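# Run the lathe cell, check the part, sort it into trays

## Task

Act as operator of this turning cell, whose state after the previous shift has not been checked: carry out the work order and place a good part in the good tray. A machined part that fails the check goes in the rework tray if further cutting can still fix it, and in the scrap tray if it cannot. When you finish, the machine and the gauge must both be idle with no alarm standing, the lathe door must be closed, and no loose item may remain inside the lathe.

## Robot and tools

Setup: one six-joint arm with a two-finger gripper, a turning centre (device machine) behind the arm base toward -x with its chuck facing +y, and a bench gauge (device gauge) with two V-block nests: a level bare-steel nest for parts of one diameter, and a violet nest for parts with a thinner free end, thick end toward the turquoise end stop. The work order and reference images come from show_instructions.

Scene frame: origin on the table top under the arm base, +z up, +y to the left when looking along +x. Positions are in metres. The gripper's fingers point along its own +z and close along its own y. end_effector_position is the point between the closed pads; fingertips reach about 33 mm past it.

execute_actions takes actions, a list run in order, and optional cameras (names from cam_chuck, cam_high, cam_low, cam_machine, cam_wrist; [] for none). Each action may have rows, steps, until, and device commands. rows holds 1 to 15 rows, each used for one control step of 1/30 s. A row is 9 numbers, each in -1 to 1: dx, dy, dz, rx, ry, rz, position, force_limit, speed. The first six are an offset, not a pose: measured from the Hand target as it stood when the action began, along that Hand target's own axes, with 1.0 equal to 0.6 m or 180 degrees; rx, ry, rz form one rotation vector. Every row counts from that same start, so repeating an offset in a later action moves further. steps is 1 to 450 (default 15); after the last row the arm keeps heading for that row's target. Ramp offsets up a little each row (0.01 per row is about 0.18 m/s) to avoid jerks. The controller clips each step to 70 mm and 16 degrees from the measured pose.

Gripper numbers: position +1 is open at 140 mm, the pads meet near -0.8, and -1 closes until blocked. force_limit (-1 to +1) sets squeeze, roughly 14 N to 58 N for a slow close; speed -1 to +1 is about 30 to 250 mm/s, and a fast close grips much harder. Both start at +1. Resend your previous three gripper numbers to leave it unchanged; a 0 is a real command. Grip near the fingertips: in the inner part of the pads the fingers fold and may hold loosely. Don't push fingertips into surfaces.

until ends an action at the first step where all conditions hold, reading only machine and gauge fields, e.g. {"machine": {"state": "idle"}} or a comparison like [">=", 3]; {"all": {"status": "ended"}} and {"any": {"status": "ended"}} watch motions ending. It never stops the arm.

machine commands: door (shut/open), chuck (clamp/open), page (work_offsets, tools, program, measuring, position), register plus value (-9999 to 9999) plus write true together in one object, and keys cycle_start, feed_hold, reset, home, probe, tool_set, tool_change, air_blast, stop. A list of up to 8 objects runs in sequence (2.5 s pause after door, 1.8 s after chuck). Lengths are mm; every x is a diameter; z runs away from the chuck face. Tool offsets and pos values are machine coordinates, never positive. g54_z/g55_z run from chuck face to program zero. gauge takes measure true or stop true; a reading takes about 12 s and needs one seated piece, untouched, level, end against the stop. Any unknown word or out-of-range value rejects the whole call.

move steers the gripper on a straight path. target is one 9-number row or a list of up to 15, all offsets from the current Hand target in its axes (same scale as rows). speed is m/s, 0.002 to 2, default 0.25 (turns up to twice that in rad/s), one value or one per target. blend in m rounds list corners. stop_force, 10 to 80 N, ends the path on sensed push; use it only slowly, omit it when backing off a contact. zero (default true) re-zeros before the move. blocking false returns after 0.5 s; then use wait or stop before new rows or moves. The result adds a move: line: done, off_target, moving, held or fault, plus limits (paced, held).

wait takes seconds 0 to 10. stop brakes the running move (devices continue). zoom_image takes camera and region [x0, y0, x1, y1] in pixels, at most 504 by 504. finished_scene takes scene 1 or 2 and cannot be undone.

Results: end_effector_position, end_effector_quat_wxyz, velocities, Hand target (base of the next offsets), Tool commands, object_status (0 moving, 1 blocked opening, 2 blocked closing i.e. holding, 3 at position or pads met), position_measured in counts (3 open, 139 about 60 mm, 230 pads meet), joint torques, external torques, flange force along gripper axes. machine lines give state (idle, running, done, alarm, busy, held), door_state, chuck_state (clamped means this job's diameter is held), seat_state (trust only after clamping), entry answers, alarm name, and the chosen page's registers. gauge lines give state, message, readings and no_1 to no_20 in mm.

Cautions: 144 N net force or a joint torque limit (302, 302, 142, 40, 40, 40 N m) stops the arm 10 s; the arm is stiff, so never aim past firm contact. Keep out of the chuck, part, turret and slides while anything runs, is held, or the spindle still turns (up to 3.2 s after). Don't pass close to the arm base. Avoid drops, releasing moving parts, and anything falling to the floor or into the chip pan. Holding loads or reaching far heats motors.

Each tool is called after "Call:" by a JSON object that holds its "method" and its "body", one argument or row to a line.

Reference images:

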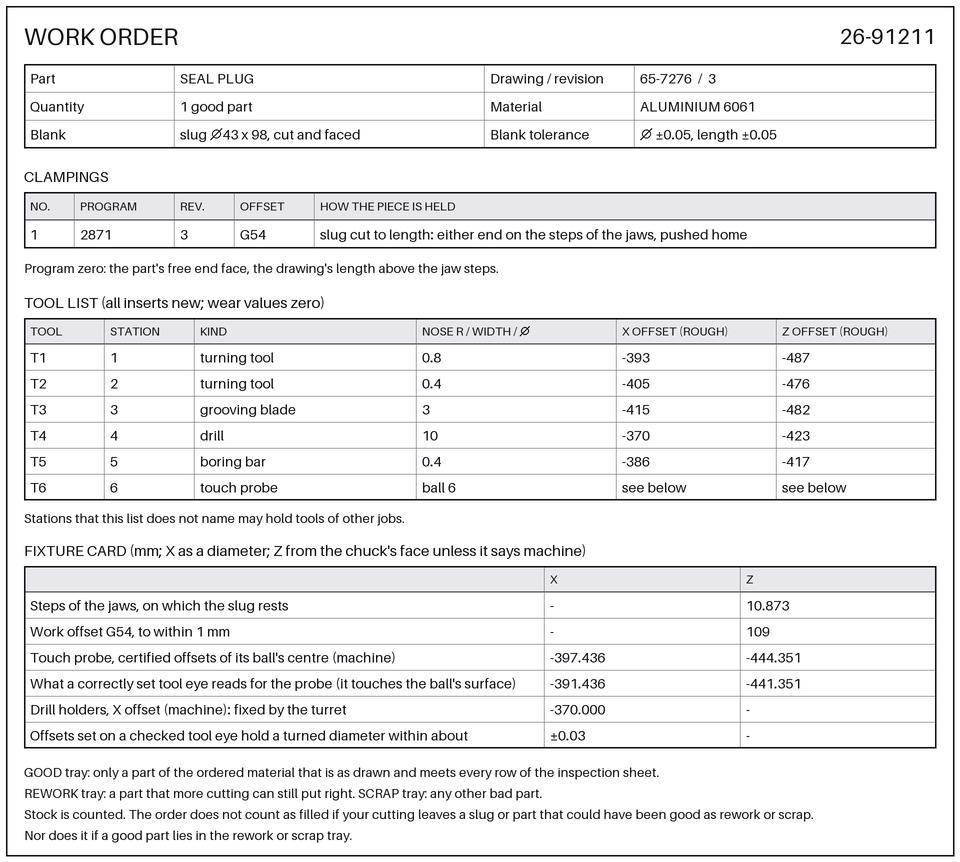

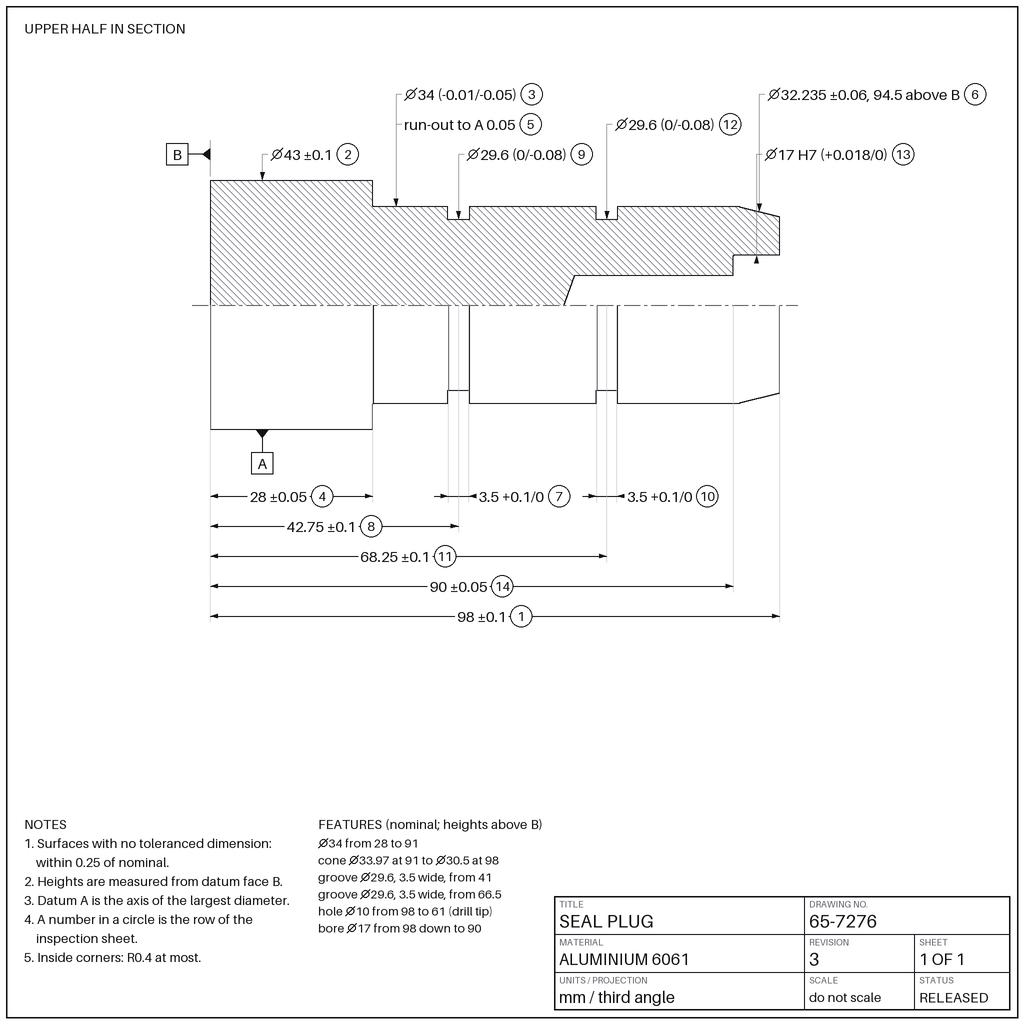

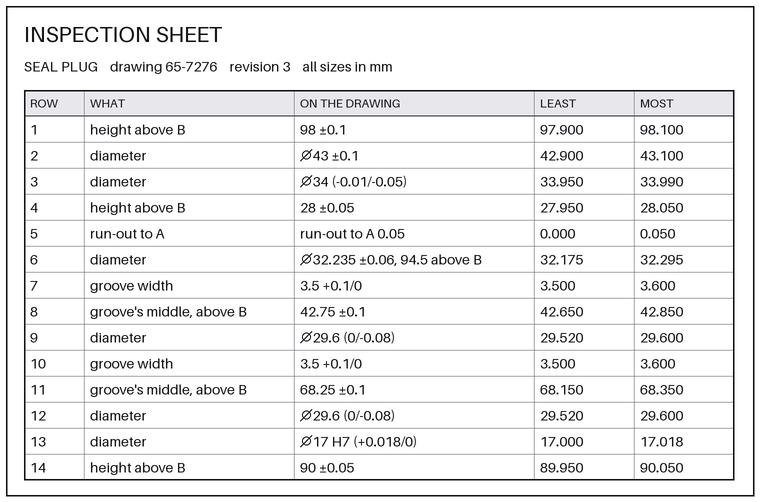

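## Session

Call:
{"method": "execute_actions", "body": {
  "actions": []
}}

Scene clock: 0.00 s.
end_effector_position=(+0.4317, -0.0549, +0.4200) position_measured=3 object_status=3 end_effector_quat_wxyz=(+0.003, -0.613, +0.790, -0.015)
Joint positions: [-0.234 -0.211 1.886 3.142 -1.442 0.031]
Joint velocities: within noise
Joint torques (N m): no reading
External joint torques (N m): no reading
Flange force (N): no reading
Hand target: +0.4317, -0.0549, +0.4200; +0.003, -0.613, +0.790, -0.015
Tool commands: gripper/position=+1.0 gripper/force_limit=+1.0 gripper/speed=+1.0
machine.work_offsets: g54_z=+108.873 g55_z=+0.000
machine: state=idle door_state=shut chuck_state=clamped seat_state=home door_answer=taken chuck_answer=taken page=work_offsets entry=no_entry entries=0 alarm=no_alarm queue=idle queue_left=0
gauge: readings=0

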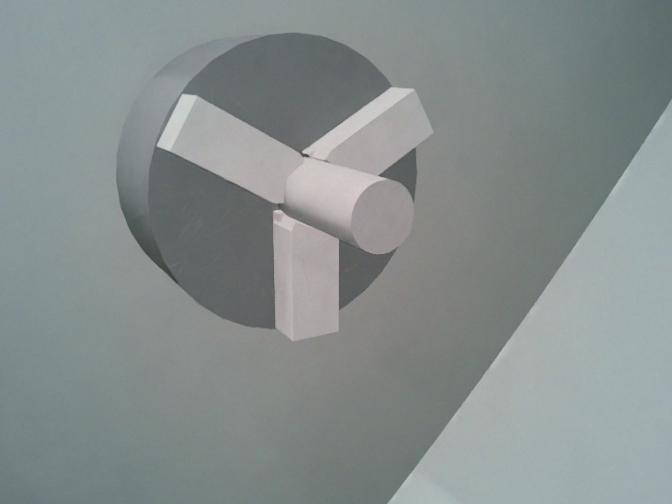

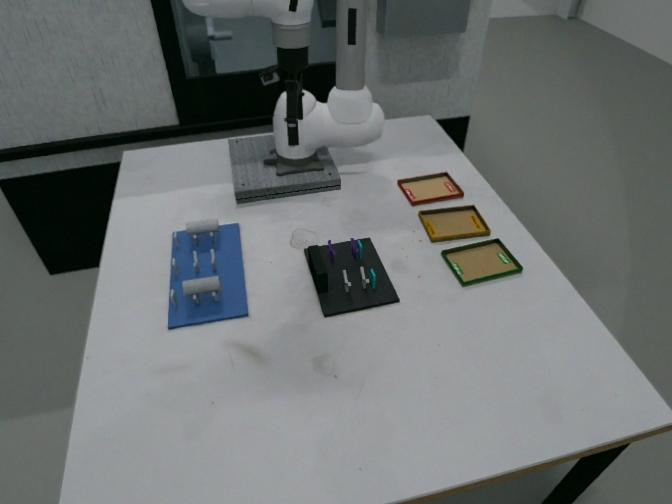

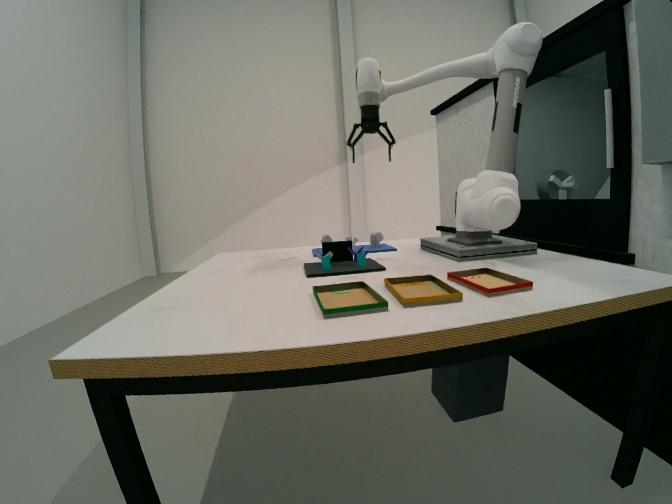

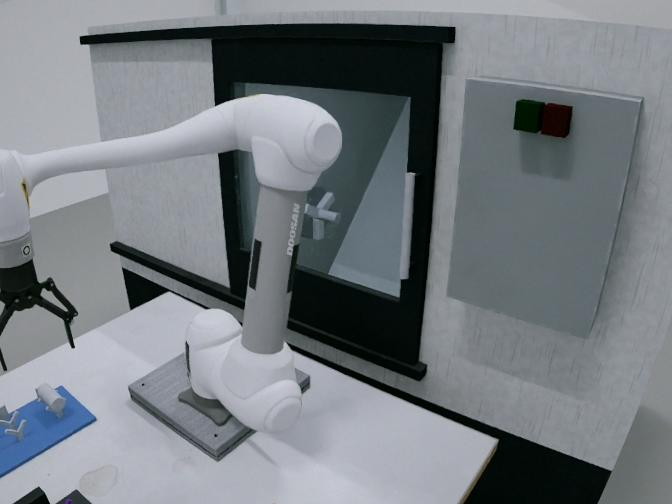

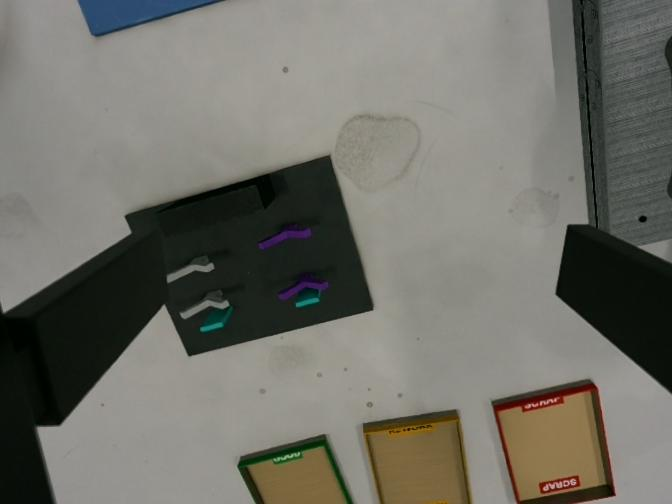

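Call:
{"method": "execute_actions", "body": {
  "actions": [
    {"machine":{"page":"tools"},"steps":2},
    {"machine":{"page":"program"},"steps":2},
    {"machine":{"page":"measuring"},"steps":2},
    {"machine":{"page":"position"},"steps":2}
  ],
  "cameras": []
}}

Call:
{"method": "zoom_image", "body": {
  "camera": "cam_high",
  "region": [150, 200, 270, 340]
}}

Call:
{"method": "zoom_image", "body": {
  "camera": "cam_high",
  "region": [280, 220, 420, 330]
}}

Call:
{"method": "zoom_image", "body": {
  "camera": "cam_chuck",
  "region": [240, 130, 440, 280]
}}

Call:
{"method": "zoom_image", "body": {
  "camera": "cam_high",
  "region": [390, 160, 530, 290]
}}

Call:
{"method": "zoom_image", "body": {
  "camera": "cam_low",
  "region": [290, 220, 550, 330]
}}

Scene clock: 0.77 s.
end_effector_position=(+0.4317, -0.0549, +0.4200) position_measured=3 object_status=3 end_effector_quat_wxyz=(+0.003, -0.613, +0.790, -0.015)
Joint positions: [-0.234 -0.211 1.886 3.142 -1.442 0.031]
Joint velocities: within noise
Joint torques (N m): [1.36 -21.52 -41.36 -4.33 0.93 -0.23]
External joint torques (N m): [-1.71 1.82 -0.09 0 -0.86 0.23]
External joint torques at the end of the 1st action: [-1.15 1.35 -0.1 -0.09 -0.81 0.28]
External joint torques at the end of the 2nd action: [-1.9 1.44 0.18 -0.04 -0.87 0.27]
External joint torques at the end of the 3rd action: [-1.16 1.1 -0.18 -0.02 -0.86 0.27]
Flange force (N): [3.2 -3.0 -1.3]
Flange force at the end of the 1st action (N): [1.8 -2.2 -1.4]
Flange force at the end of the 2nd action (N): [3.6 -2.0 -1.0]
Flange force at the end of the 3rd action (N): [1.9 -1.8 -1.6]
Hand target: +0.4317, -0.0549, +0.4200; +0.003, -0.613, +0.790, -0.015
Tool commands: gripper/position=+1.0 gripper/force_limit=+1.0 gripper/speed=+1.0
machine.position: pos_x=+0.000 pos_z=+0.000
machine: state=idle door_state=shut chuck_state=clamped seat_state=home door_answer=taken chuck_answer=taken page=position entry=no_entry entries=0 alarm=no_alarm queue=done queue_left=0
gauge: readings=0
No camera images: "cameras" was empty.

Scaled by 3.600 from the camera's 672x504 image, which has a finer 960x720 frame.

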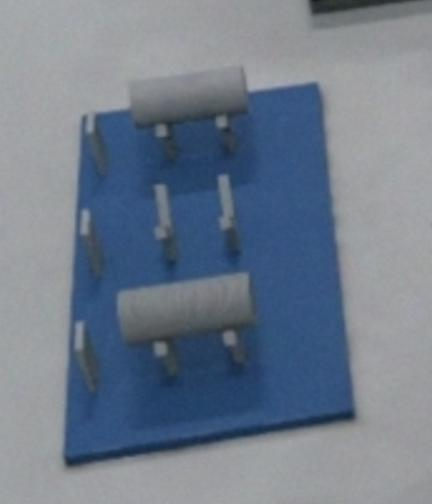

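Scaled by 3.600 from the camera's 672x504 image, which has a finer 960x720 frame.

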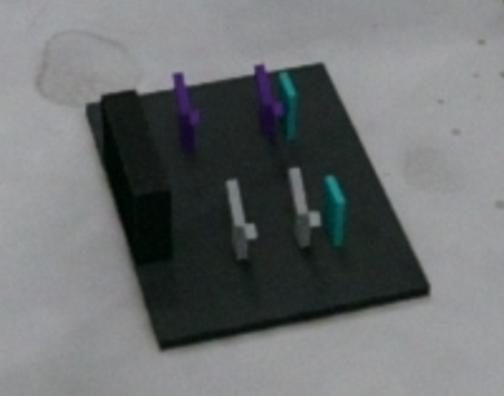

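Scaled by 2.520 from the camera's 672x504 image, which has a finer 960x720 frame.

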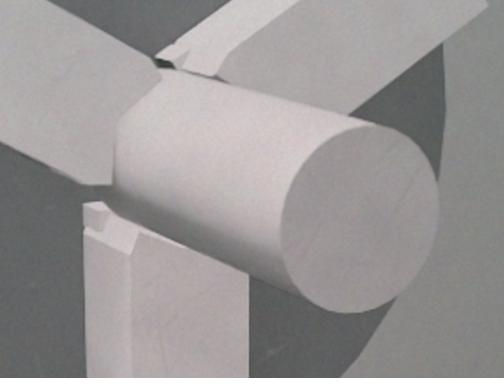

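Scaled by 3.600 from the camera's 672x504 image, which has a finer 960x720 frame.

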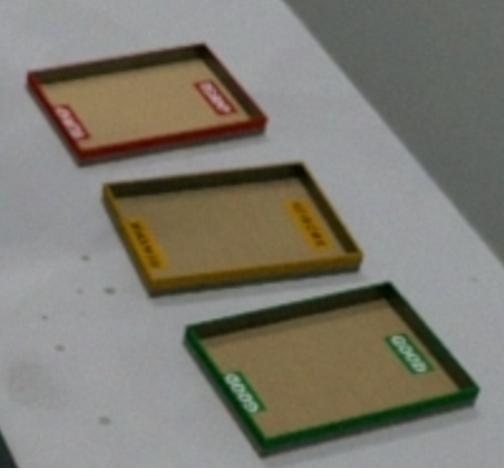

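Scaled by 1.938 from the camera's 672x504 image, which has a finer 960x720 frame.

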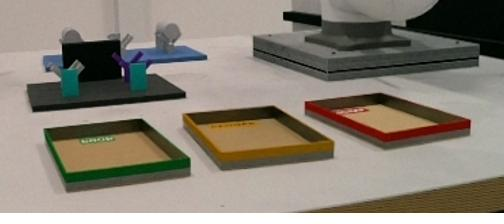

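Call:
{"method": "execute_actions", "body": {
  "actions": [
    {"machine":{"page":"tools"},"steps":2}
  ],
  "cameras": []
}}

Call:
{"method": "execute_actions", "body": {
  "actions": [
    {"machine":{"page":"program"},"steps":2}
  ],
  "cameras": []
}}

Call:
{"method": "execute_actions", "body": {
  "actions": [
    {"machine":{"page":"measuring"},"steps":2}
  ],
  "cameras": []
}}

Call:
{"method": "zoom_image", "body": {
  "camera": "cam_high",
  "region": [160, 210, 250, 310]
}}

Scene clock: 1.40 s.
end_effector_position=(+0.4317, -0.0549, +0.4200) position_measured=3 object_status=3 end_effector_quat_wxyz=(+0.003, -0.613, +0.790, -0.015)
Joint positions: [-0.234 -0.211 1.886 3.142 -1.442 0.031]
Joint velocities: within noise
Joint torques (N m): [1.85 -21.51 -41.46 -4.37 0.91 -0.28]
External joint torques (N m): [-2.19 1.76 0.02 0.03 -0.84 0.28]
Flange force (N): [4.2 -2.8 -1.1]
Hand target: +0.4317, -0.0549, +0.4200; +0.003, -0.613, +0.790, -0.015
Tool commands: gripper/position=+1.0 gripper/force_limit=+1.0 gripper/speed=+1.0
machine.tools: t1_x=-392.964 t1_x_wear=+0.000 t1_z=-487.213 t1_z_wear=+0.000 t1_radius=+0.800 t1_station=+1.000 t2_x=-404.734 t2_x_wear=+0.000 t2_z=-475.932 t2_z_wear=+0.000 t2_radius=+0.400 t2_station=+2.000 t3_x=-415.364 t3_x_wear=+0.000 t3_z=-481.947 t3_z_wear=+0.000 t3_radius=+0.000 t3_station=+3.000 t4_x=-370.000 t4_x_wear=+0.000 t4_z=-423.023 t4_z_wear=+0.000 t4_radius=+0.000 t4_station=+4.000 t5_x=-386.284 t5_x_wear=+0.000 t5_z=-417.408 t5_z_wear=+0.000 t5_radius=+0.400 t5_station=+5.000 t6_x=-397.436 t6_x_wear=+0.000 t6_z=-444.351 t6_z_wear=+0.000 t6_radius=+3.000 t6_station=+6.000
machine: state=idle door_state=shut chuck_state=clamped seat_state=home door_answer=taken chuck_answer=taken page=tools entry=no_entry entries=0 alarm=no_alarm queue=done queue_left=0
gauge: readings=0
No camera images: "cameras" was empty.

Scene clock: 1.67 s.
end_effector_position=(+0.4317, -0.0549, +0.4200) position_measured=3 object_status=3 end_effector_quat_wxyz=(+0.003, -0.613, +0.790, -0.015)
Joint positions: [-0.234 -0.211 1.886 3.142 -1.442 0.031]
Joint velocities: within noise
Joint torques (N m): [1.46 -21.37 -41.34 -4.29 1.02 -0.2]
External joint torques (N m): [-1.76 1.54 -0.14 -0.06 -0.96 0.2]
Flange force (N): [3.4 -2.6 -1.7]
Hand target: +0.4317, -0.0549, +0.4200; +0.003, -0.613, +0.790, -0.015
Tool commands: gripper/position=+1.0 gripper/force_limit=+1.0 gripper/speed=+1.0
machine.program: program=+2871 tool_call=+1 tool_in_place=+0 program_revision=+3 program_offset=+54 load_peak=+0 stored1_number=+2871 stored1_revision=+3 stored2_number=+6563 stored2_revision=+6 stored3_number=+8716 stored3_revision=+5 stored4_number=+0 stored4_revision=+0 cycles=+0
machine: state=idle door_state=shut chuck_state=clamped seat_state=home door_answer=taken chuck_answer=taken page=program entry=no_entry entries=0 alarm=no_alarm queue=done queue_left=0
gauge: readings=0
No camera images: "cameras" was empty.

Scene clock: 1.93 s.
end_effector_position=(+0.4317, -0.0549, +0.4200) position_measured=3 object_status=3 end_effector_quat_wxyz=(+0.003, -0.613, +0.790, -0.015)
Joint positions: [-0.234 -0.211 1.886 3.142 -1.442 0.031]
Joint velocities: within noise
Joint torques (N m): [1.01 -21.23 -41.35 -4.32 0.88 -0.35]
External joint torques (N m): [-1.35 1.5 -0.08 -0.02 -0.82 0.34]
Flange force (N): [2.1 -2.4 -1.3]
Hand target: +0.4317, -0.0549, +0.4200; +0.003, -0.613, +0.790, -0.015
Tool commands: gripper/position=+1.0 gripper/force_limit=+1.0 gripper/speed=+1.0
machine.measuring: probe_x=+0.000 probe_z=+0.000 probe_move_x=+0.000 probe_move_z=+0.000 probe_radius=+2.992 eye_x=+63.772 eye_z=+148.902 probe_touched=+0 probe_found_x=+0.000 probe_found_z=+0.000 set_x=+0.000 set_z=+0.000
machine: state=idle door_state=shut chuck_state=clamped seat_state=home door_answer=taken chuck_answer=taken page=measuring entry=no_entry entries=0 alarm=no_alarm queue=done queue_left=0
gauge: readings=0
No camera images: "cameras" was empty.

Scaled by 5.040 from the camera's 672x504 image, which has a finer 960x720 frame.

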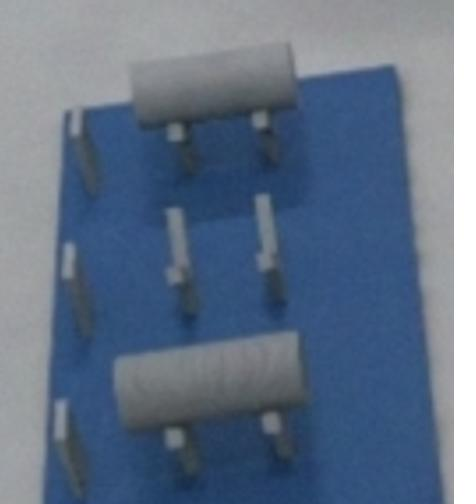

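Call:
{"method": "execute_actions", "body": {
  "actions": [
    {"machine":[{"page":"measuring"},{"register":"tool_call","value":6,"write":true},{"tool_change":true},{"tool_set":true}],"steps":450,"until":{"all":{"status":"ended"}}}
  ],
  "cameras": ["cam_chuck","cam_machine"]
}}

Scene clock: 17.47 s.
end_effector_position=(+0.4317, -0.0549, +0.4200) position_measured=3 object_status=3 end_effector_quat_wxyz=(+0.003, -0.613, +0.790, -0.015)
Joint positions: [-0.234 -0.211 1.886 3.142 -1.442 0.031]
Joint velocities: within noise
Joint torques (N m): [1.3 -21.59 -41.44 -4.33 0.91 -0.28]
External joint torques (N m): [-1.57 1.71 -0.01 0 -0.85 0.28]
Flange force (N): [2.7 -2.7 -1.2]
Hand target: +0.4317, -0.0549, +0.4200; +0.003, -0.613, +0.790, -0.015
Tool commands: gripper/position=+1.0 gripper/force_limit=+1.0 gripper/speed=+1.0
machine.measuring: probe_x=+0.000 probe_z=+0.000 probe_move_x=+0.000 probe_move_z=+0.000 probe_radius=+2.992 eye_x=+63.772 eye_z=+148.902 probe_touched=+0 probe_found_x=+0.000 probe_found_z=+0.000 set_x=+0.000 set_z=+0.000
machine: state=busy door_state=shut chuck_state=clamped seat_state=home door_answer=taken chuck_answer=taken page=measuring entry=taken entries=3 alarm=no_alarm queue=running queue_left=0
gauge: readings=0
Images, in order (width x height): cam_chuck 672x504, cam_machine 672x504.

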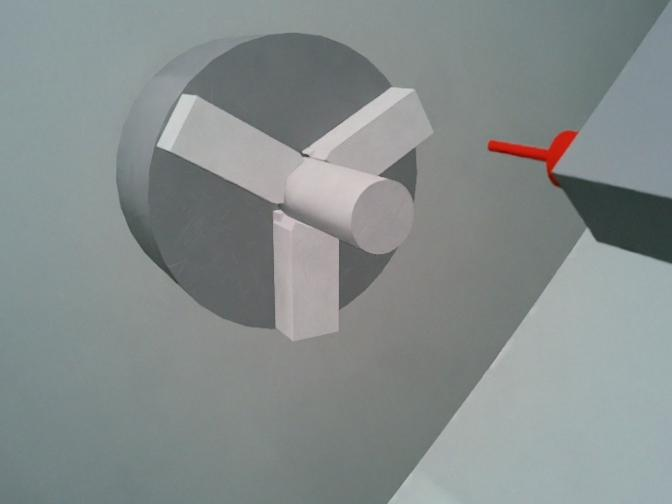

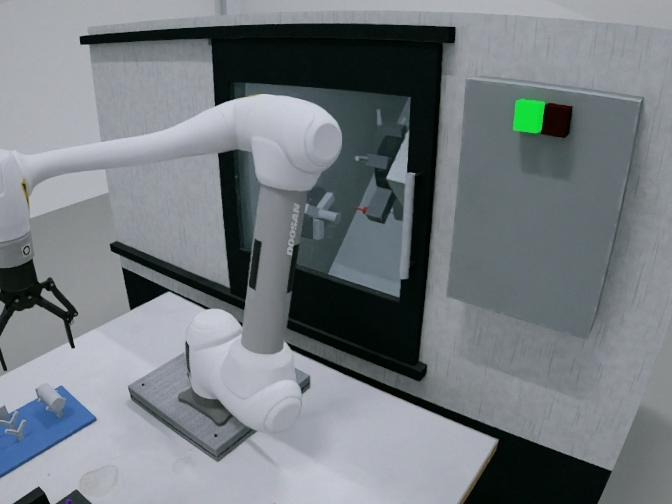

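Call:
{"method": "execute_actions", "body": {
  "actions": [
    {"steps":450,"until":{"machine":{"state":["!=","busy"]}}}
  ],
  "cameras": ["cam_machine"]
}}

Call:
{"method": "zoom_image", "body": {
  "camera": "cam_machine",
  "region": [220, 80, 450, 300]
}}

Scene clock: 20.03 s.
end_effector_position=(+0.4317, -0.0549, +0.4200) position_measured=3 object_status=3 end_effector_quat_wxyz=(+0.003, -0.613, +0.790, -0.015)
Joint positions: [-0.234 -0.211 1.886 3.142 -1.442 0.031]
Joint velocities: within noise
Joint torques (N m): [1.17 -21.43 -41.33 -4.34 0.92 -0.29]
External joint torques (N m): [-1.52 1.63 -0.11 0 -0.86 0.29]
Flange force (N): [2.6 -2.7 -1.4]
Hand target: +0.4317, -0.0549, +0.4200; +0.003, -0.613, +0.790, -0.015
Tool commands: gripper/position=+1.0 gripper/force_limit=+1.0 gripper/speed=+1.0
machine.measuring: probe_x=+0.000 probe_z=+0.000 probe_move_x=+0.000 probe_move_z=+0.000 probe_radius=+2.992 eye_x=+63.772 eye_z=+148.902 probe_touched=+0 probe_found_x=+0.000 probe_found_z=+0.000 set_x=-391.434 set_z=-441.348
machine: state=idle door_state=shut chuck_state=clamped seat_state=home door_answer=taken chuck_answer=taken page=measuring entry=taken entries=3 alarm=no_alarm queue=done queue_left=0
gauge: readings=0
Images, in order (width x height): cam_machine 672x504.

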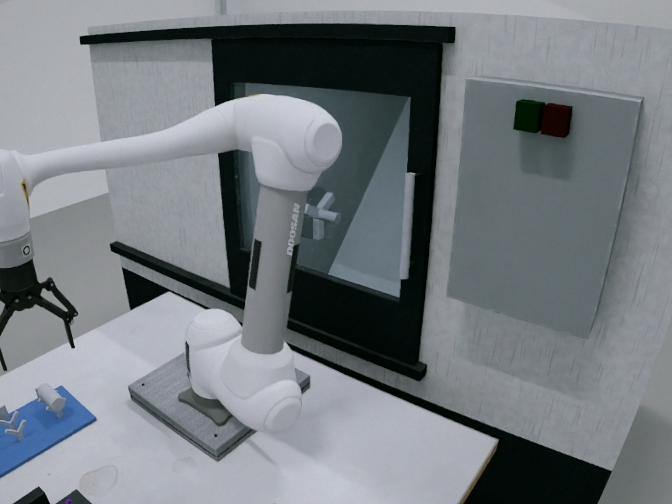

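Scaled by 2.191 from the camera's 672x504 image, which has a finer 960x720 frame.

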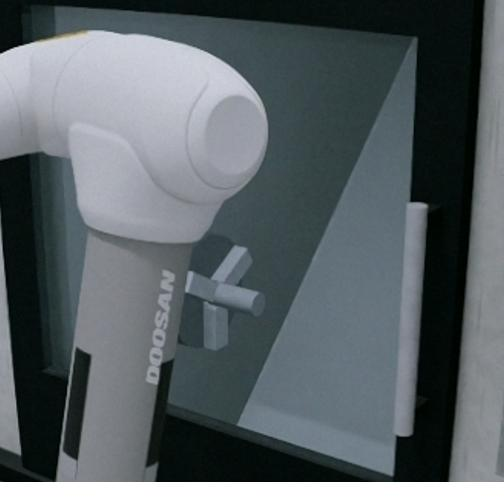

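Call:
{"method": "execute_actions", "body": {
  "actions": [
    {"machine":[{"register":"probe_x","value":20,"write":true},{"register":"probe_z","value":125,"write":true},{"register":"probe_move_z","value":-25,"write":true},{"probe":true}],"steps":450,"until":{"machine":{"queue":"done","state":"idle"}}},
    {"steps":450,"until":{"machine":{"state":["!=","busy"]}}}
  ],
  "cameras": []
}}

Call:
{"method": "execute_actions", "body": {
  "actions": [
    {"machine":[{"register":"probe_x","value":75,"write":true},{"register":"probe_z","value":90,"write":true},{"register":"probe_move_z","value":0,"write":true},{"register":"probe_move_x","value":-40,"write":true},{"probe":true}],"steps":450,"until":{"machine":{"queue":"done","state":"idle"}}},
    {"steps":450,"until":{"machine":{"state":["!=","busy"]}}}
  ],
  "cameras": []
}}

Scene clock: 27.40 s.
end_effector_position=(+0.4317, -0.0549, +0.4200) position_measured=3 object_status=3 end_effector_quat_wxyz=(+0.003, -0.613, +0.790, -0.015)
Joint positions: [-0.234 -0.211 1.886 3.142 -1.442 0.031]
Joint velocities: within noise
Joint torques (N m): [1.5 -21.02 -41.42 -4.33 0.92 -0.34]
External joint torques (N m): [-1.85 1.26 0 0 -0.87 0.34]
External joint torques at the end of the 1st action: [-1.36 1.89 -0.24 0.02 -0.82 0.29]
Flange force (N): [3.3 -1.9 -1.3]
Flange force at the end of the 1st action (N): [2.2 -3.3 -1.5]
Hand target: +0.4317, -0.0549, +0.4200; +0.003, -0.613, +0.790, -0.015
Tool commands: gripper/position=+1.0 gripper/force_limit=+1.0 gripper/speed=+1.0
machine.measuring: probe_x=+20.000 probe_z=+125.000 probe_move_x=+0.000 probe_move_z=-25.000 probe_radius=+2.992 eye_x=+63.772 eye_z=+148.902 probe_touched=+1 probe_found_x=+20.000 probe_found_z=+108.870 set_x=-391.434 set_z=-441.348
machine: state=idle door_state=shut chuck_state=clamped seat_state=home door_answer=taken chuck_answer=taken page=measuring entry=taken entries=7 alarm=no_alarm queue=done queue_left=0
gauge: readings=0
No camera images: "cameras" was empty.

Scene clock: 34.47 s.
end_effector_position=(+0.4317, -0.0549, +0.4200) position_measured=3 object_status=3 end_effector_quat_wxyz=(+0.003, -0.613, +0.790, -0.015)
Joint positions: [-0.234 -0.211 1.886 3.142 -1.442 0.031]
Joint velocities: within noise
Joint torques (N m): [1.35 -21.19 -41.49 -4.28 0.93 -0.3]
External joint torques (N m): [-1.66 1.39 0.06 -0.05 -0.87 0.3]
External joint torques at the end of the 1st action: [-1.8 1.85 -0.11 0.07 -0.84 0.27]
Flange force (N): [3.0 -2.0 -1.2]
Flange force at the end of the 1st action (N): [3.3 -3.1 -1.3]
Hand target: +0.4317, -0.0549, +0.4200; +0.003, -0.613, +0.790, -0.015
Tool commands: gripper/position=+1.0 gripper/force_limit=+1.0 gripper/speed=+1.0
machine.measuring: probe_x=+75.000 probe_z=+90.000 probe_move_x=-40.000 probe_move_z=+0.000 probe_radius=+2.992 eye_x=+63.772 eye_z=+148.902 probe_touched=+1 probe_found_x=+43.018 probe_found_z=+90.000 set_x=-391.434 set_z=-441.348
machine: state=idle door_state=shut chuck_state=clamped seat_state=home door_answer=taken chuck_answer=taken page=measuring entry=taken entries=12 alarm=no_alarm queue=done queue_left=0
gauge: readings=0
No camera images: "cameras" was empty.

Call:
{"method": "execute_actions", "body": {
  "actions": [
    {"machine":[{"register":"probe_z","value":35,"write":true},{"probe":true}],"steps":450,"until":{"machine":{"queue":"done","state":"idle"}}}
  ],
  "cameras": ["cam_chuck"]
}}

Call:
{"method": "execute_actions", "body": {
  "actions": [
    {"machine":[{"register":"tool_call","value":1,"write":true},{"tool_change":true},{"tool_set":true}],"steps":15},
    {"steps":450,"until":{"machine":{"queue":"done","state":"idle"}}},
    {"steps":150,"until":{"machine":{"queue":"done","state":"idle"}}}
  ],
  "cameras": ["cam_machine"]
}}

Call:
{"method": "execute_actions", "body": {
  "actions": [
    {"machine":[{"register":"tool_call","value":2,"write":true},{"tool_change":true},{"tool_set":true}],"steps":15},
    {"steps":450,"until":{"machine":{"queue":"done","state":"idle"}}},
    {"steps":150,"until":{"machine":{"queue":"done","state":"idle"}}}
  ],
  "cameras": []
}}

Call:
{"method": "execute_actions", "body": {
  "actions": [
    {"machine":[{"register":"tool_call","value":3,"write":true},{"tool_change":true},{"tool_set":true}],"steps":15},
    {"steps":450,"until":{"machine":{"queue":"done","state":"idle"}}},
    {"steps":150,"until":{"machine":{"queue":"done","state":"idle"}}}
  ],
  "cameras": []
}}

Call:
{"method": "execute_actions", "body": {
  "actions": [
    {"machine":[{"register":"tool_call","value":4,"write":true},{"tool_change":true},{"tool_set":true}],"steps":15},
    {"steps":450,"until":{"machine":{"queue":"done","state":"idle"}}},
    {"steps":150,"until":{"machine":{"queue":"done","state":"idle"}}}
  ],
  "cameras": ["cam_machine"]
}}

Call:
{"method": "execute_actions", "body": {
  "actions": [
    {"machine":[{"register":"tool_call","value":5,"write":true},{"tool_change":true},{"tool_set":true}],"steps":15},
    {"steps":450,"until":{"machine":{"queue":"done","state":"idle"}}},
    {"steps":150,"until":{"machine":{"queue":"done","state":"idle"}}}
  ],
  "cameras": []
}}

Scene clock: 41.80 s.
end_effector_position=(+0.4317, -0.0549, +0.4200) position_measured=3 object_status=3 end_effector_quat_wxyz=(+0.003, -0.613, +0.790, -0.015)
Joint positions: [-0.234 -0.211 1.886 3.142 -1.442 0.031]
Joint velocities: within noise
Joint torques (N m): [1.68 -21.34 -41.3 -4.36 0.91 -0.26]
External joint torques (N m): [-2.01 1.56 -0.15 0.02 -0.85 0.26]
Flange force (N): [3.8 -2.7 -1.5]
Hand target: +0.4317, -0.0549, +0.4200; +0.003, -0.613, +0.790, -0.015
Tool commands: gripper/position=+1.0 gripper/force_limit=+1.0 gripper/speed=+1.0
machine.measuring: probe_x=+75.000 probe_z=+35.000 probe_move_x=-40.000 probe_move_z=+0.000 probe_radius=+2.992 eye_x=+63.772 eye_z=+148.902 probe_touched=+1 probe_found_x=+43.018 probe_found_z=+35.000 set_x=-391.434 set_z=-441.348
machine: state=idle door_state=shut chuck_state=clamped seat_state=home door_answer=taken chuck_answer=taken page=measuring entry=taken entries=14 alarm=no_alarm queue=done queue_left=0
gauge: readings=0
Images, in order (width x height): cam_chuck 672x504.

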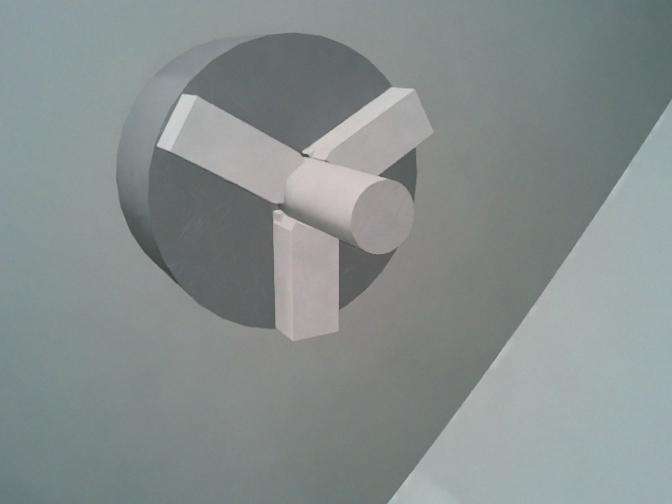

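Scene clock: 60.80 s.
end_effector_position=(+0.4317, -0.0549, +0.4200) position_measured=3 object_status=3 end_effector_quat_wxyz=(+0.003, -0.613, +0.790, -0.015)
Joint positions: [-0.234 -0.211 1.886 3.142 -1.442 0.031]
Joint velocities: within noise
Joint torques (N m): [1.2 -21.27 -41.24 -4.34 1 -0.25]
External joint torques (N m): [-1.48 1.47 -0.21 0 -0.94 0.25]
External joint torques at the end of the 1st action: [-1.83 1.81 -0.15 0 -0.78 0.31]
External joint torques at the end of the 2nd action: [-1.41 1.77 -0.12 -0.02 -0.92 0.28]
Flange force (N): [2.6 -2.5 -1.8]
Flange force at the end of the 1st action (N): [3.2 -3.1 -1.3]
Flange force at the end of the 2nd action (N): [2.4 -2.9 -1.5]
Hand target: +0.4317, -0.0549, +0.4200; +0.003, -0.613, +0.790, -0.015
Tool commands: gripper/position=+1.0 gripper/force_limit=+1.0 gripper/speed=+1.0
machine.measuring: probe_x=+75.000 probe_z=+35.000 probe_move_x=-40.000 probe_move_z=+0.000 probe_radius=+2.992 eye_x=+63.772 eye_z=+148.902 probe_touched=+1 probe_found_x=+43.018 probe_found_z=+35.000 set_x=-392.960 set_z=-487.213
machine: state=idle door_state=shut chuck_state=clamped seat_state=home door_answer=taken chuck_answer=taken page=measuring entry=taken entries=17 alarm=no_alarm queue=done queue_left=0
gauge: readings=0
Images, in order (width x height): cam_machine 672x504.

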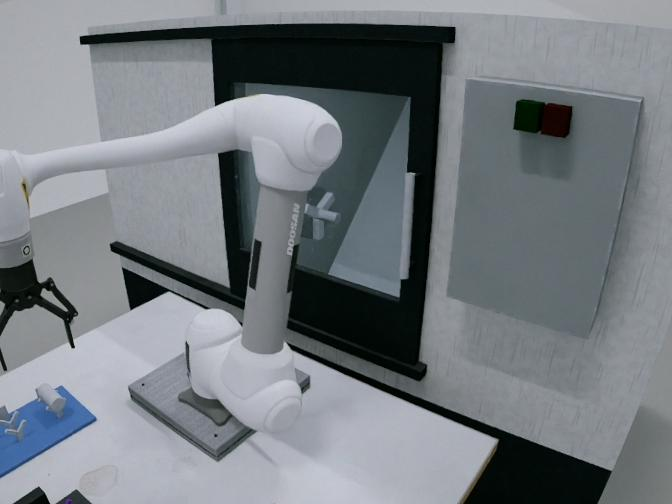

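Scene clock: 79.47 s.
end_effector_position=(+0.4317, -0.0549, +0.4200) position_measured=3 object_status=3 end_effector_quat_wxyz=(+0.003, -0.613, +0.790, -0.015)
Joint positions: [-0.234 -0.211 1.886 3.142 -1.442 0.031]
Joint velocities: within noise
Joint torques (N m): [0.91 -21 -41.39 -4.33 0.89 -0.29]
External joint torques (N m): [-1.22 1.23 -0.06 0 -0.83 0.29]
External joint torques at the end of the 1st action: [-1.69 0.68 -0.06 -0.01 -0.82 0.24]
External joint torques at the end of the 2nd action: [-1.61 1.7 -0.11 0 -0.89 0.29]
Flange force (N): [2.0 -1.9 -1.4]
Flange force at the end of the 1st action (N): [3.3 -1.0 -1.5]
Flange force at the end of the 2nd action (N): [2.8 -2.8 -1.5]
Hand target: +0.4317, -0.0549, +0.4200; +0.003, -0.613, +0.790, -0.015
Tool commands: gripper/position=+1.0 gripper/force_limit=+1.0 gripper/speed=+1.0
machine.measuring: probe_x=+75.000 probe_z=+35.000 probe_move_x=-40.000 probe_move_z=+0.000 probe_radius=+2.992 eye_x=+63.772 eye_z=+148.902 probe_touched=+1 probe_found_x=+43.018 probe_found_z=+35.000 set_x=-404.725 set_z=-475.930
machine: state=idle door_state=shut chuck_state=clamped seat_state=home door_answer=taken chuck_answer=taken page=measuring entry=taken entries=20 alarm=no_alarm queue=done queue_left=0
gauge: readings=0
No camera images: "cameras" was empty.

Scene clock: 98.30 s.
end_effector_position=(+0.4317, -0.0549, +0.4200) position_measured=3 object_status=3 end_effector_quat_wxyz=(+0.003, -0.613, +0.790, -0.015)
Joint positions: [-0.234 -0.211 1.886 3.142 -1.442 0.031]
Joint velocities: within noise
Joint torques (N m): [1.4 -20.74 -41.21 -4.29 0.97 -0.25]
External joint torques (N m): [-1.72 1.01 -0.18 -0.03 -0.91 0.25]
External joint torques at the end of the 1st action: [-1.38 1.41 -0.41 -0.08 -0.88 0.25]
External joint torques at the end of the 2nd action: [-1.7 0.98 -0.22 -0.05 -0.88 0.32]
Flange force (N): [3.3 -1.7 -1.8]
Flange force at the end of the 1st action (N): [2.4 -2.7 -2.0]
Flange force at the end of the 2nd action (N): [3.1 -1.7 -1.8]
Hand target: +0.4317, -0.0549, +0.4200; +0.003, -0.613, +0.790, -0.015
Tool commands: gripper/position=+1.0 gripper/force_limit=+1.0 gripper/speed=+1.0
machine.measuring: probe_x=+75.000 probe_z=+35.000 probe_move_x=-40.000 probe_move_z=+0.000 probe_radius=+2.992 eye_x=+63.772 eye_z=+148.902 probe_touched=+1 probe_found_x=+43.018 probe_found_z=+35.000 set_x=-415.363 set_z=-481.948
machine: state=idle door_state=shut chuck_state=clamped seat_state=home door_answer=taken chuck_answer=taken page=measuring entry=taken entries=23 alarm=no_alarm queue=done queue_left=0
gauge: readings=0
No camera images: "cameras" was empty.

Scene clock: 113.80 s.
end_effector_position=(+0.4317, -0.0549, +0.4200) position_measured=3 object_status=3 end_effector_quat_wxyz=(+0.003, -0.613, +0.790, -0.015)
Joint positions: [-0.234 -0.211 1.886 3.142 -1.442 0.031]
Joint velocities: within noise
Joint torques (N m): [1.4 -21.23 -41.43 -4.38 0.93 -0.27]
External joint torques (N m): [-1.76 1.46 -0.02 0.04 -0.87 0.27]
External joint torques at the end of the 1st action: [-1.8 2.03 -0.35 0 -0.89 0.3]
External joint torques at the end of the 2nd action: [-1.64 2.07 0.01 0.07 -0.88 0.26]
Flange force (N): [3.3 -2.3 -1.3]
Flange force at the end of the 1st action (N): [3.1 -3.7 -1.8]
Flange force at the end of the 2nd action (N): [2.9 -3.3 -1.2]
Hand target: +0.4317, -0.0549, +0.4200; +0.003, -0.613, +0.790, -0.015
Tool commands: gripper/position=+1.0 gripper/force_limit=+1.0 gripper/speed=+1.0
machine.measuring: probe_x=+75.000 probe_z=+35.000 probe_move_x=-40.000 probe_move_z=+0.000 probe_radius=+2.992 eye_x=+63.772 eye_z=+148.902 probe_touched=+1 probe_found_x=+43.018 probe_found_z=+35.000 set_x=+0.000 set_z=-423.023
machine: state=idle door_state=shut chuck_state=clamped seat_state=home door_answer=taken chuck_answer=taken page=measuring entry=taken entries=26 alarm=no_alarm queue=done queue_left=0
gauge: readings=0
Images, in order (width x height): cam_machine 672x504.

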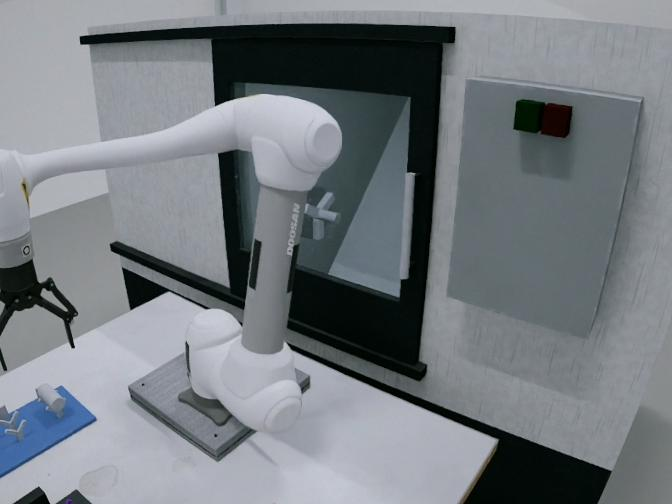

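Scene clock: 131.07 s.
end_effector_position=(+0.4317, -0.0549, +0.4200) position_measured=3 object_status=3 end_effector_quat_wxyz=(+0.003, -0.613, +0.790, -0.015)
Joint positions: [-0.234 -0.211 1.886 3.142 -1.442 0.031]
Joint velocities: within noise
Joint torques (N m): [1.41 -21.79 -41.35 -4.32 1.02 -0.28]
External joint torques (N m): [-1.77 1.99 -0.11 -0.02 -0.96 0.28]
External joint torques at the end of the 1st action: [-1.64 2.19 -0.18 -0.06 -0.85 0.27]
External joint torques at the end of the 2nd action: [-1.6 1.52 0.05 -0.03 -0.81 0.33]
Flange force (N): [3.1 -3.3 -1.5]
Flange force at the end of the 1st action (N): [2.8 -3.7 -1.4]
Flange force at the end of the 2nd action (N): [2.7 -2.3 -1.1]
Hand target: +0.4317, -0.0549, +0.4200; +0.003, -0.613, +0.790, -0.015
Tool commands: gripper/position=+1.0 gripper/force_limit=+1.0 gripper/speed=+1.0
machine.measuring: probe_x=+75.000 probe_z=+35.000 probe_move_x=-40.000 probe_move_z=+0.000 probe_radius=+2.992 eye_x=+63.772 eye_z=+148.902 probe_touched=+1 probe_found_x=+43.018 probe_found_z=+35.000 set_x=-386.284 set_z=-417.407
machine: state=idle door_state=shut chuck_state=clamped seat_state=home door_answer=taken chuck_answer=taken page=measuring entry=taken entries=29 alarm=no_alarm queue=done queue_left=0
gauge: readings=0
No camera images: "cameras" was empty.

Call:
{"method": "move", "body": {
  "target": [0.50, 0.009, -0.05, 0, 0, -0.08, 1, 1, 1],
  "speed": 0.4
}}

Call:
{"method": "zoom_image", "body": {
  "camera": "cam_wrist",
  "region": [100, 0, 604, 504]
}}

Scene clock: 133.50 s.
end_effector_position=(+0.3514, -0.3435, +0.4542) position_measured=3 object_status=3 end_effector_quat_wxyz=(-0.001, +0.707, -0.707, +0.016)
Joint positions: [-0.878 -0.113 1.753 3.156 -1.483 -0.865]
Joint velocities: within noise
Joint torques (N m): [1.19 -30.67 -41.74 -4.28 1 -0.24]
External joint torques (N m): [-1.7 1.68 0.12 0 -0.89 0.24]
Flange force (N): [3.7 0.6 -1.2]
Hand target: +0.3514, -0.3436, +0.4542; -0.001, +0.707, -0.707, +0.016
Off the commanded pose: 0.000 m, 0 deg.
machine.measuring: probe_x=+75.000 probe_z=+35.000 probe_move_x=-40.000 probe_move_z=+0.000 probe_radius=+2.992 eye_x=+63.772 eye_z=+148.902 probe_touched=+1 probe_found_x=+43.018 probe_found_z=+35.000 set_x=-386.284 set_z=-417.407
machine: state=idle door_state=shut chuck_state=clamped seat_state=home door_answer=taken chuck_answer=taken page=measuring entry=taken entries=29 alarm=no_alarm queue=done queue_left=0
gauge: readings=0
move: done

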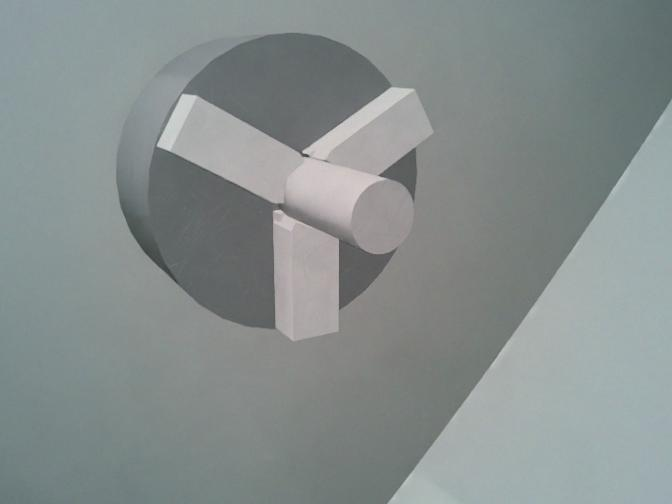

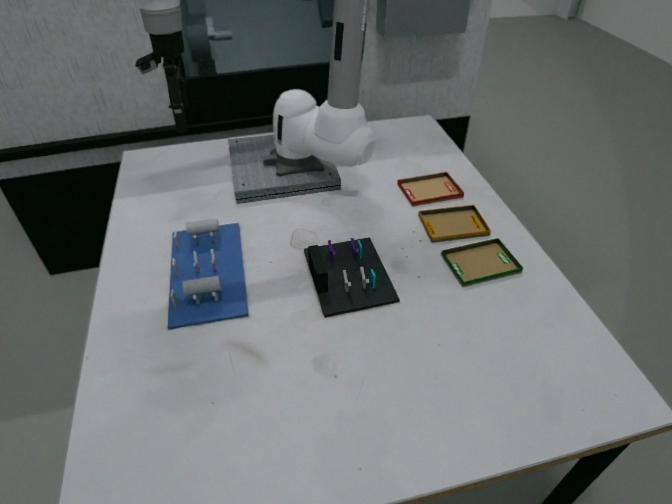

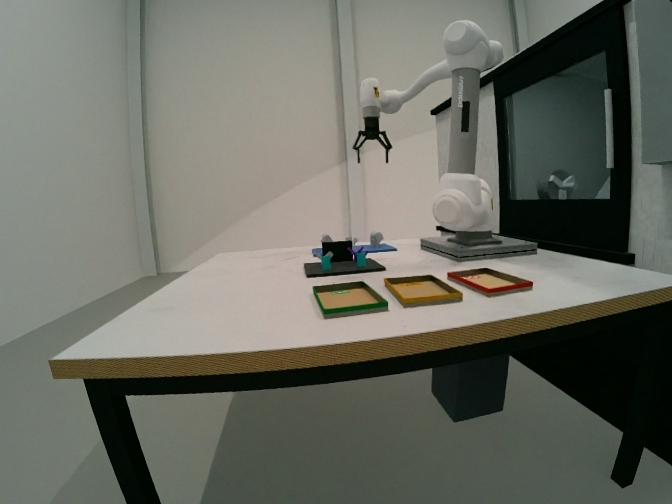

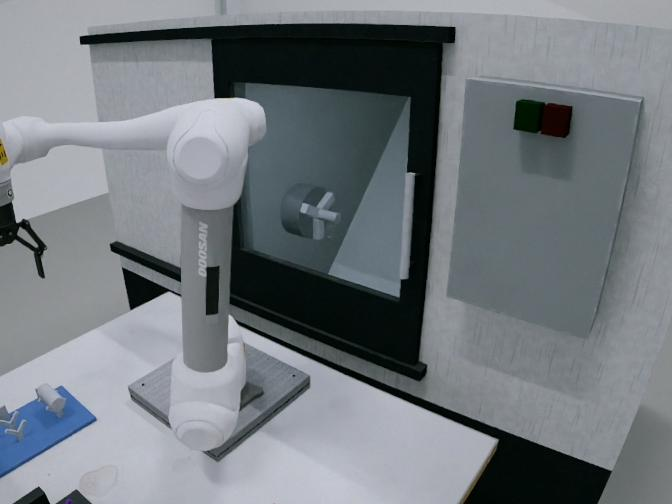

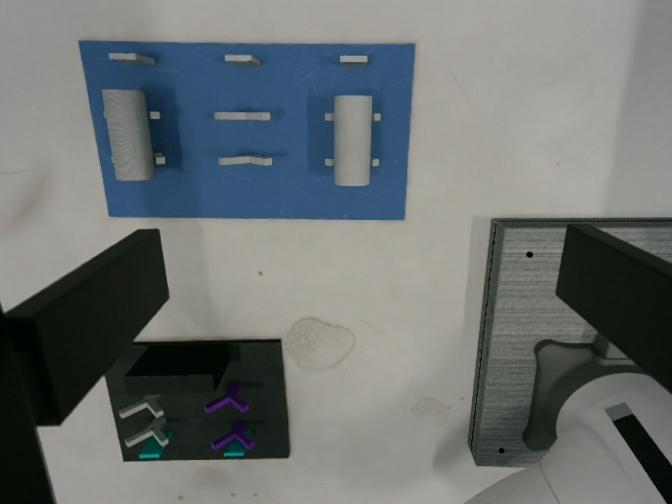

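Scaled by 1.000.

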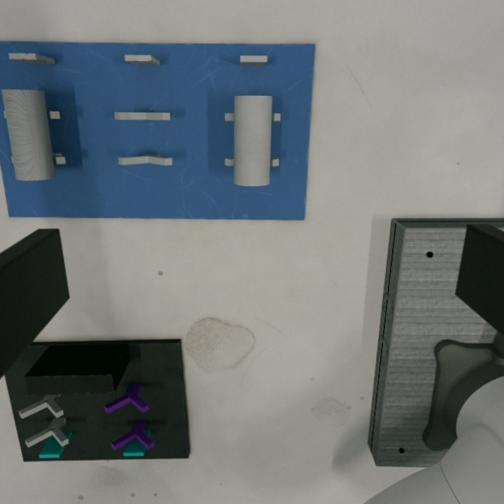

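Call:
{"method": "zoom_image", "body": {
  "camera": "cam_wrist",
  "region": [310, 80, 400, 200]
}}

Call:
{"method": "zoom_image", "body": {
  "camera": "cam_wrist",
  "region": [90, 80, 180, 200]
}}

Call:
{"method": "zoom_image", "body": {
  "camera": "cam_chuck",
  "region": [270, 140, 420, 260]
}}

Scaled by 4.200 from the camera's 672x504 image, which has a finer 960x720 frame.

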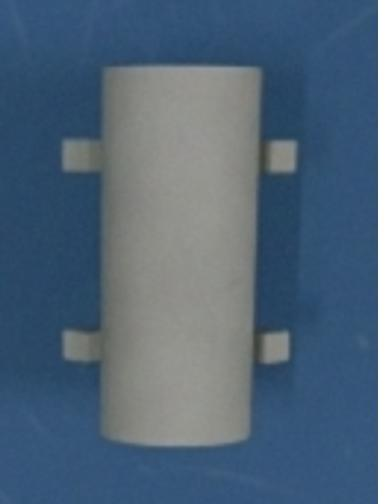

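Scaled by 4.200 from the camera's 672x504 image, which has a finer 960x720 frame.

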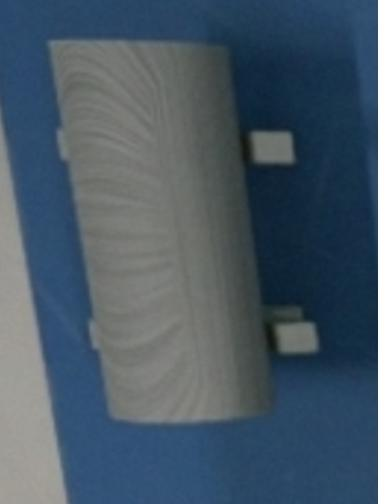

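Scaled by 3.360 from the camera's 672x504 image, which has a finer 960x720 frame.

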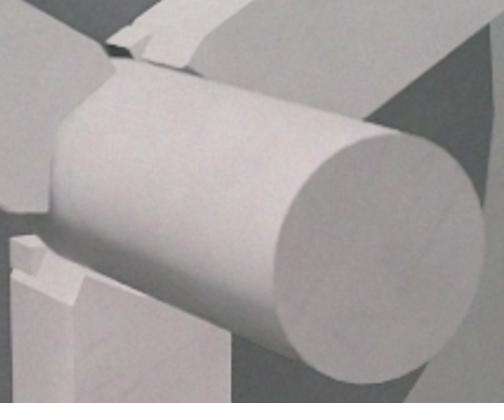

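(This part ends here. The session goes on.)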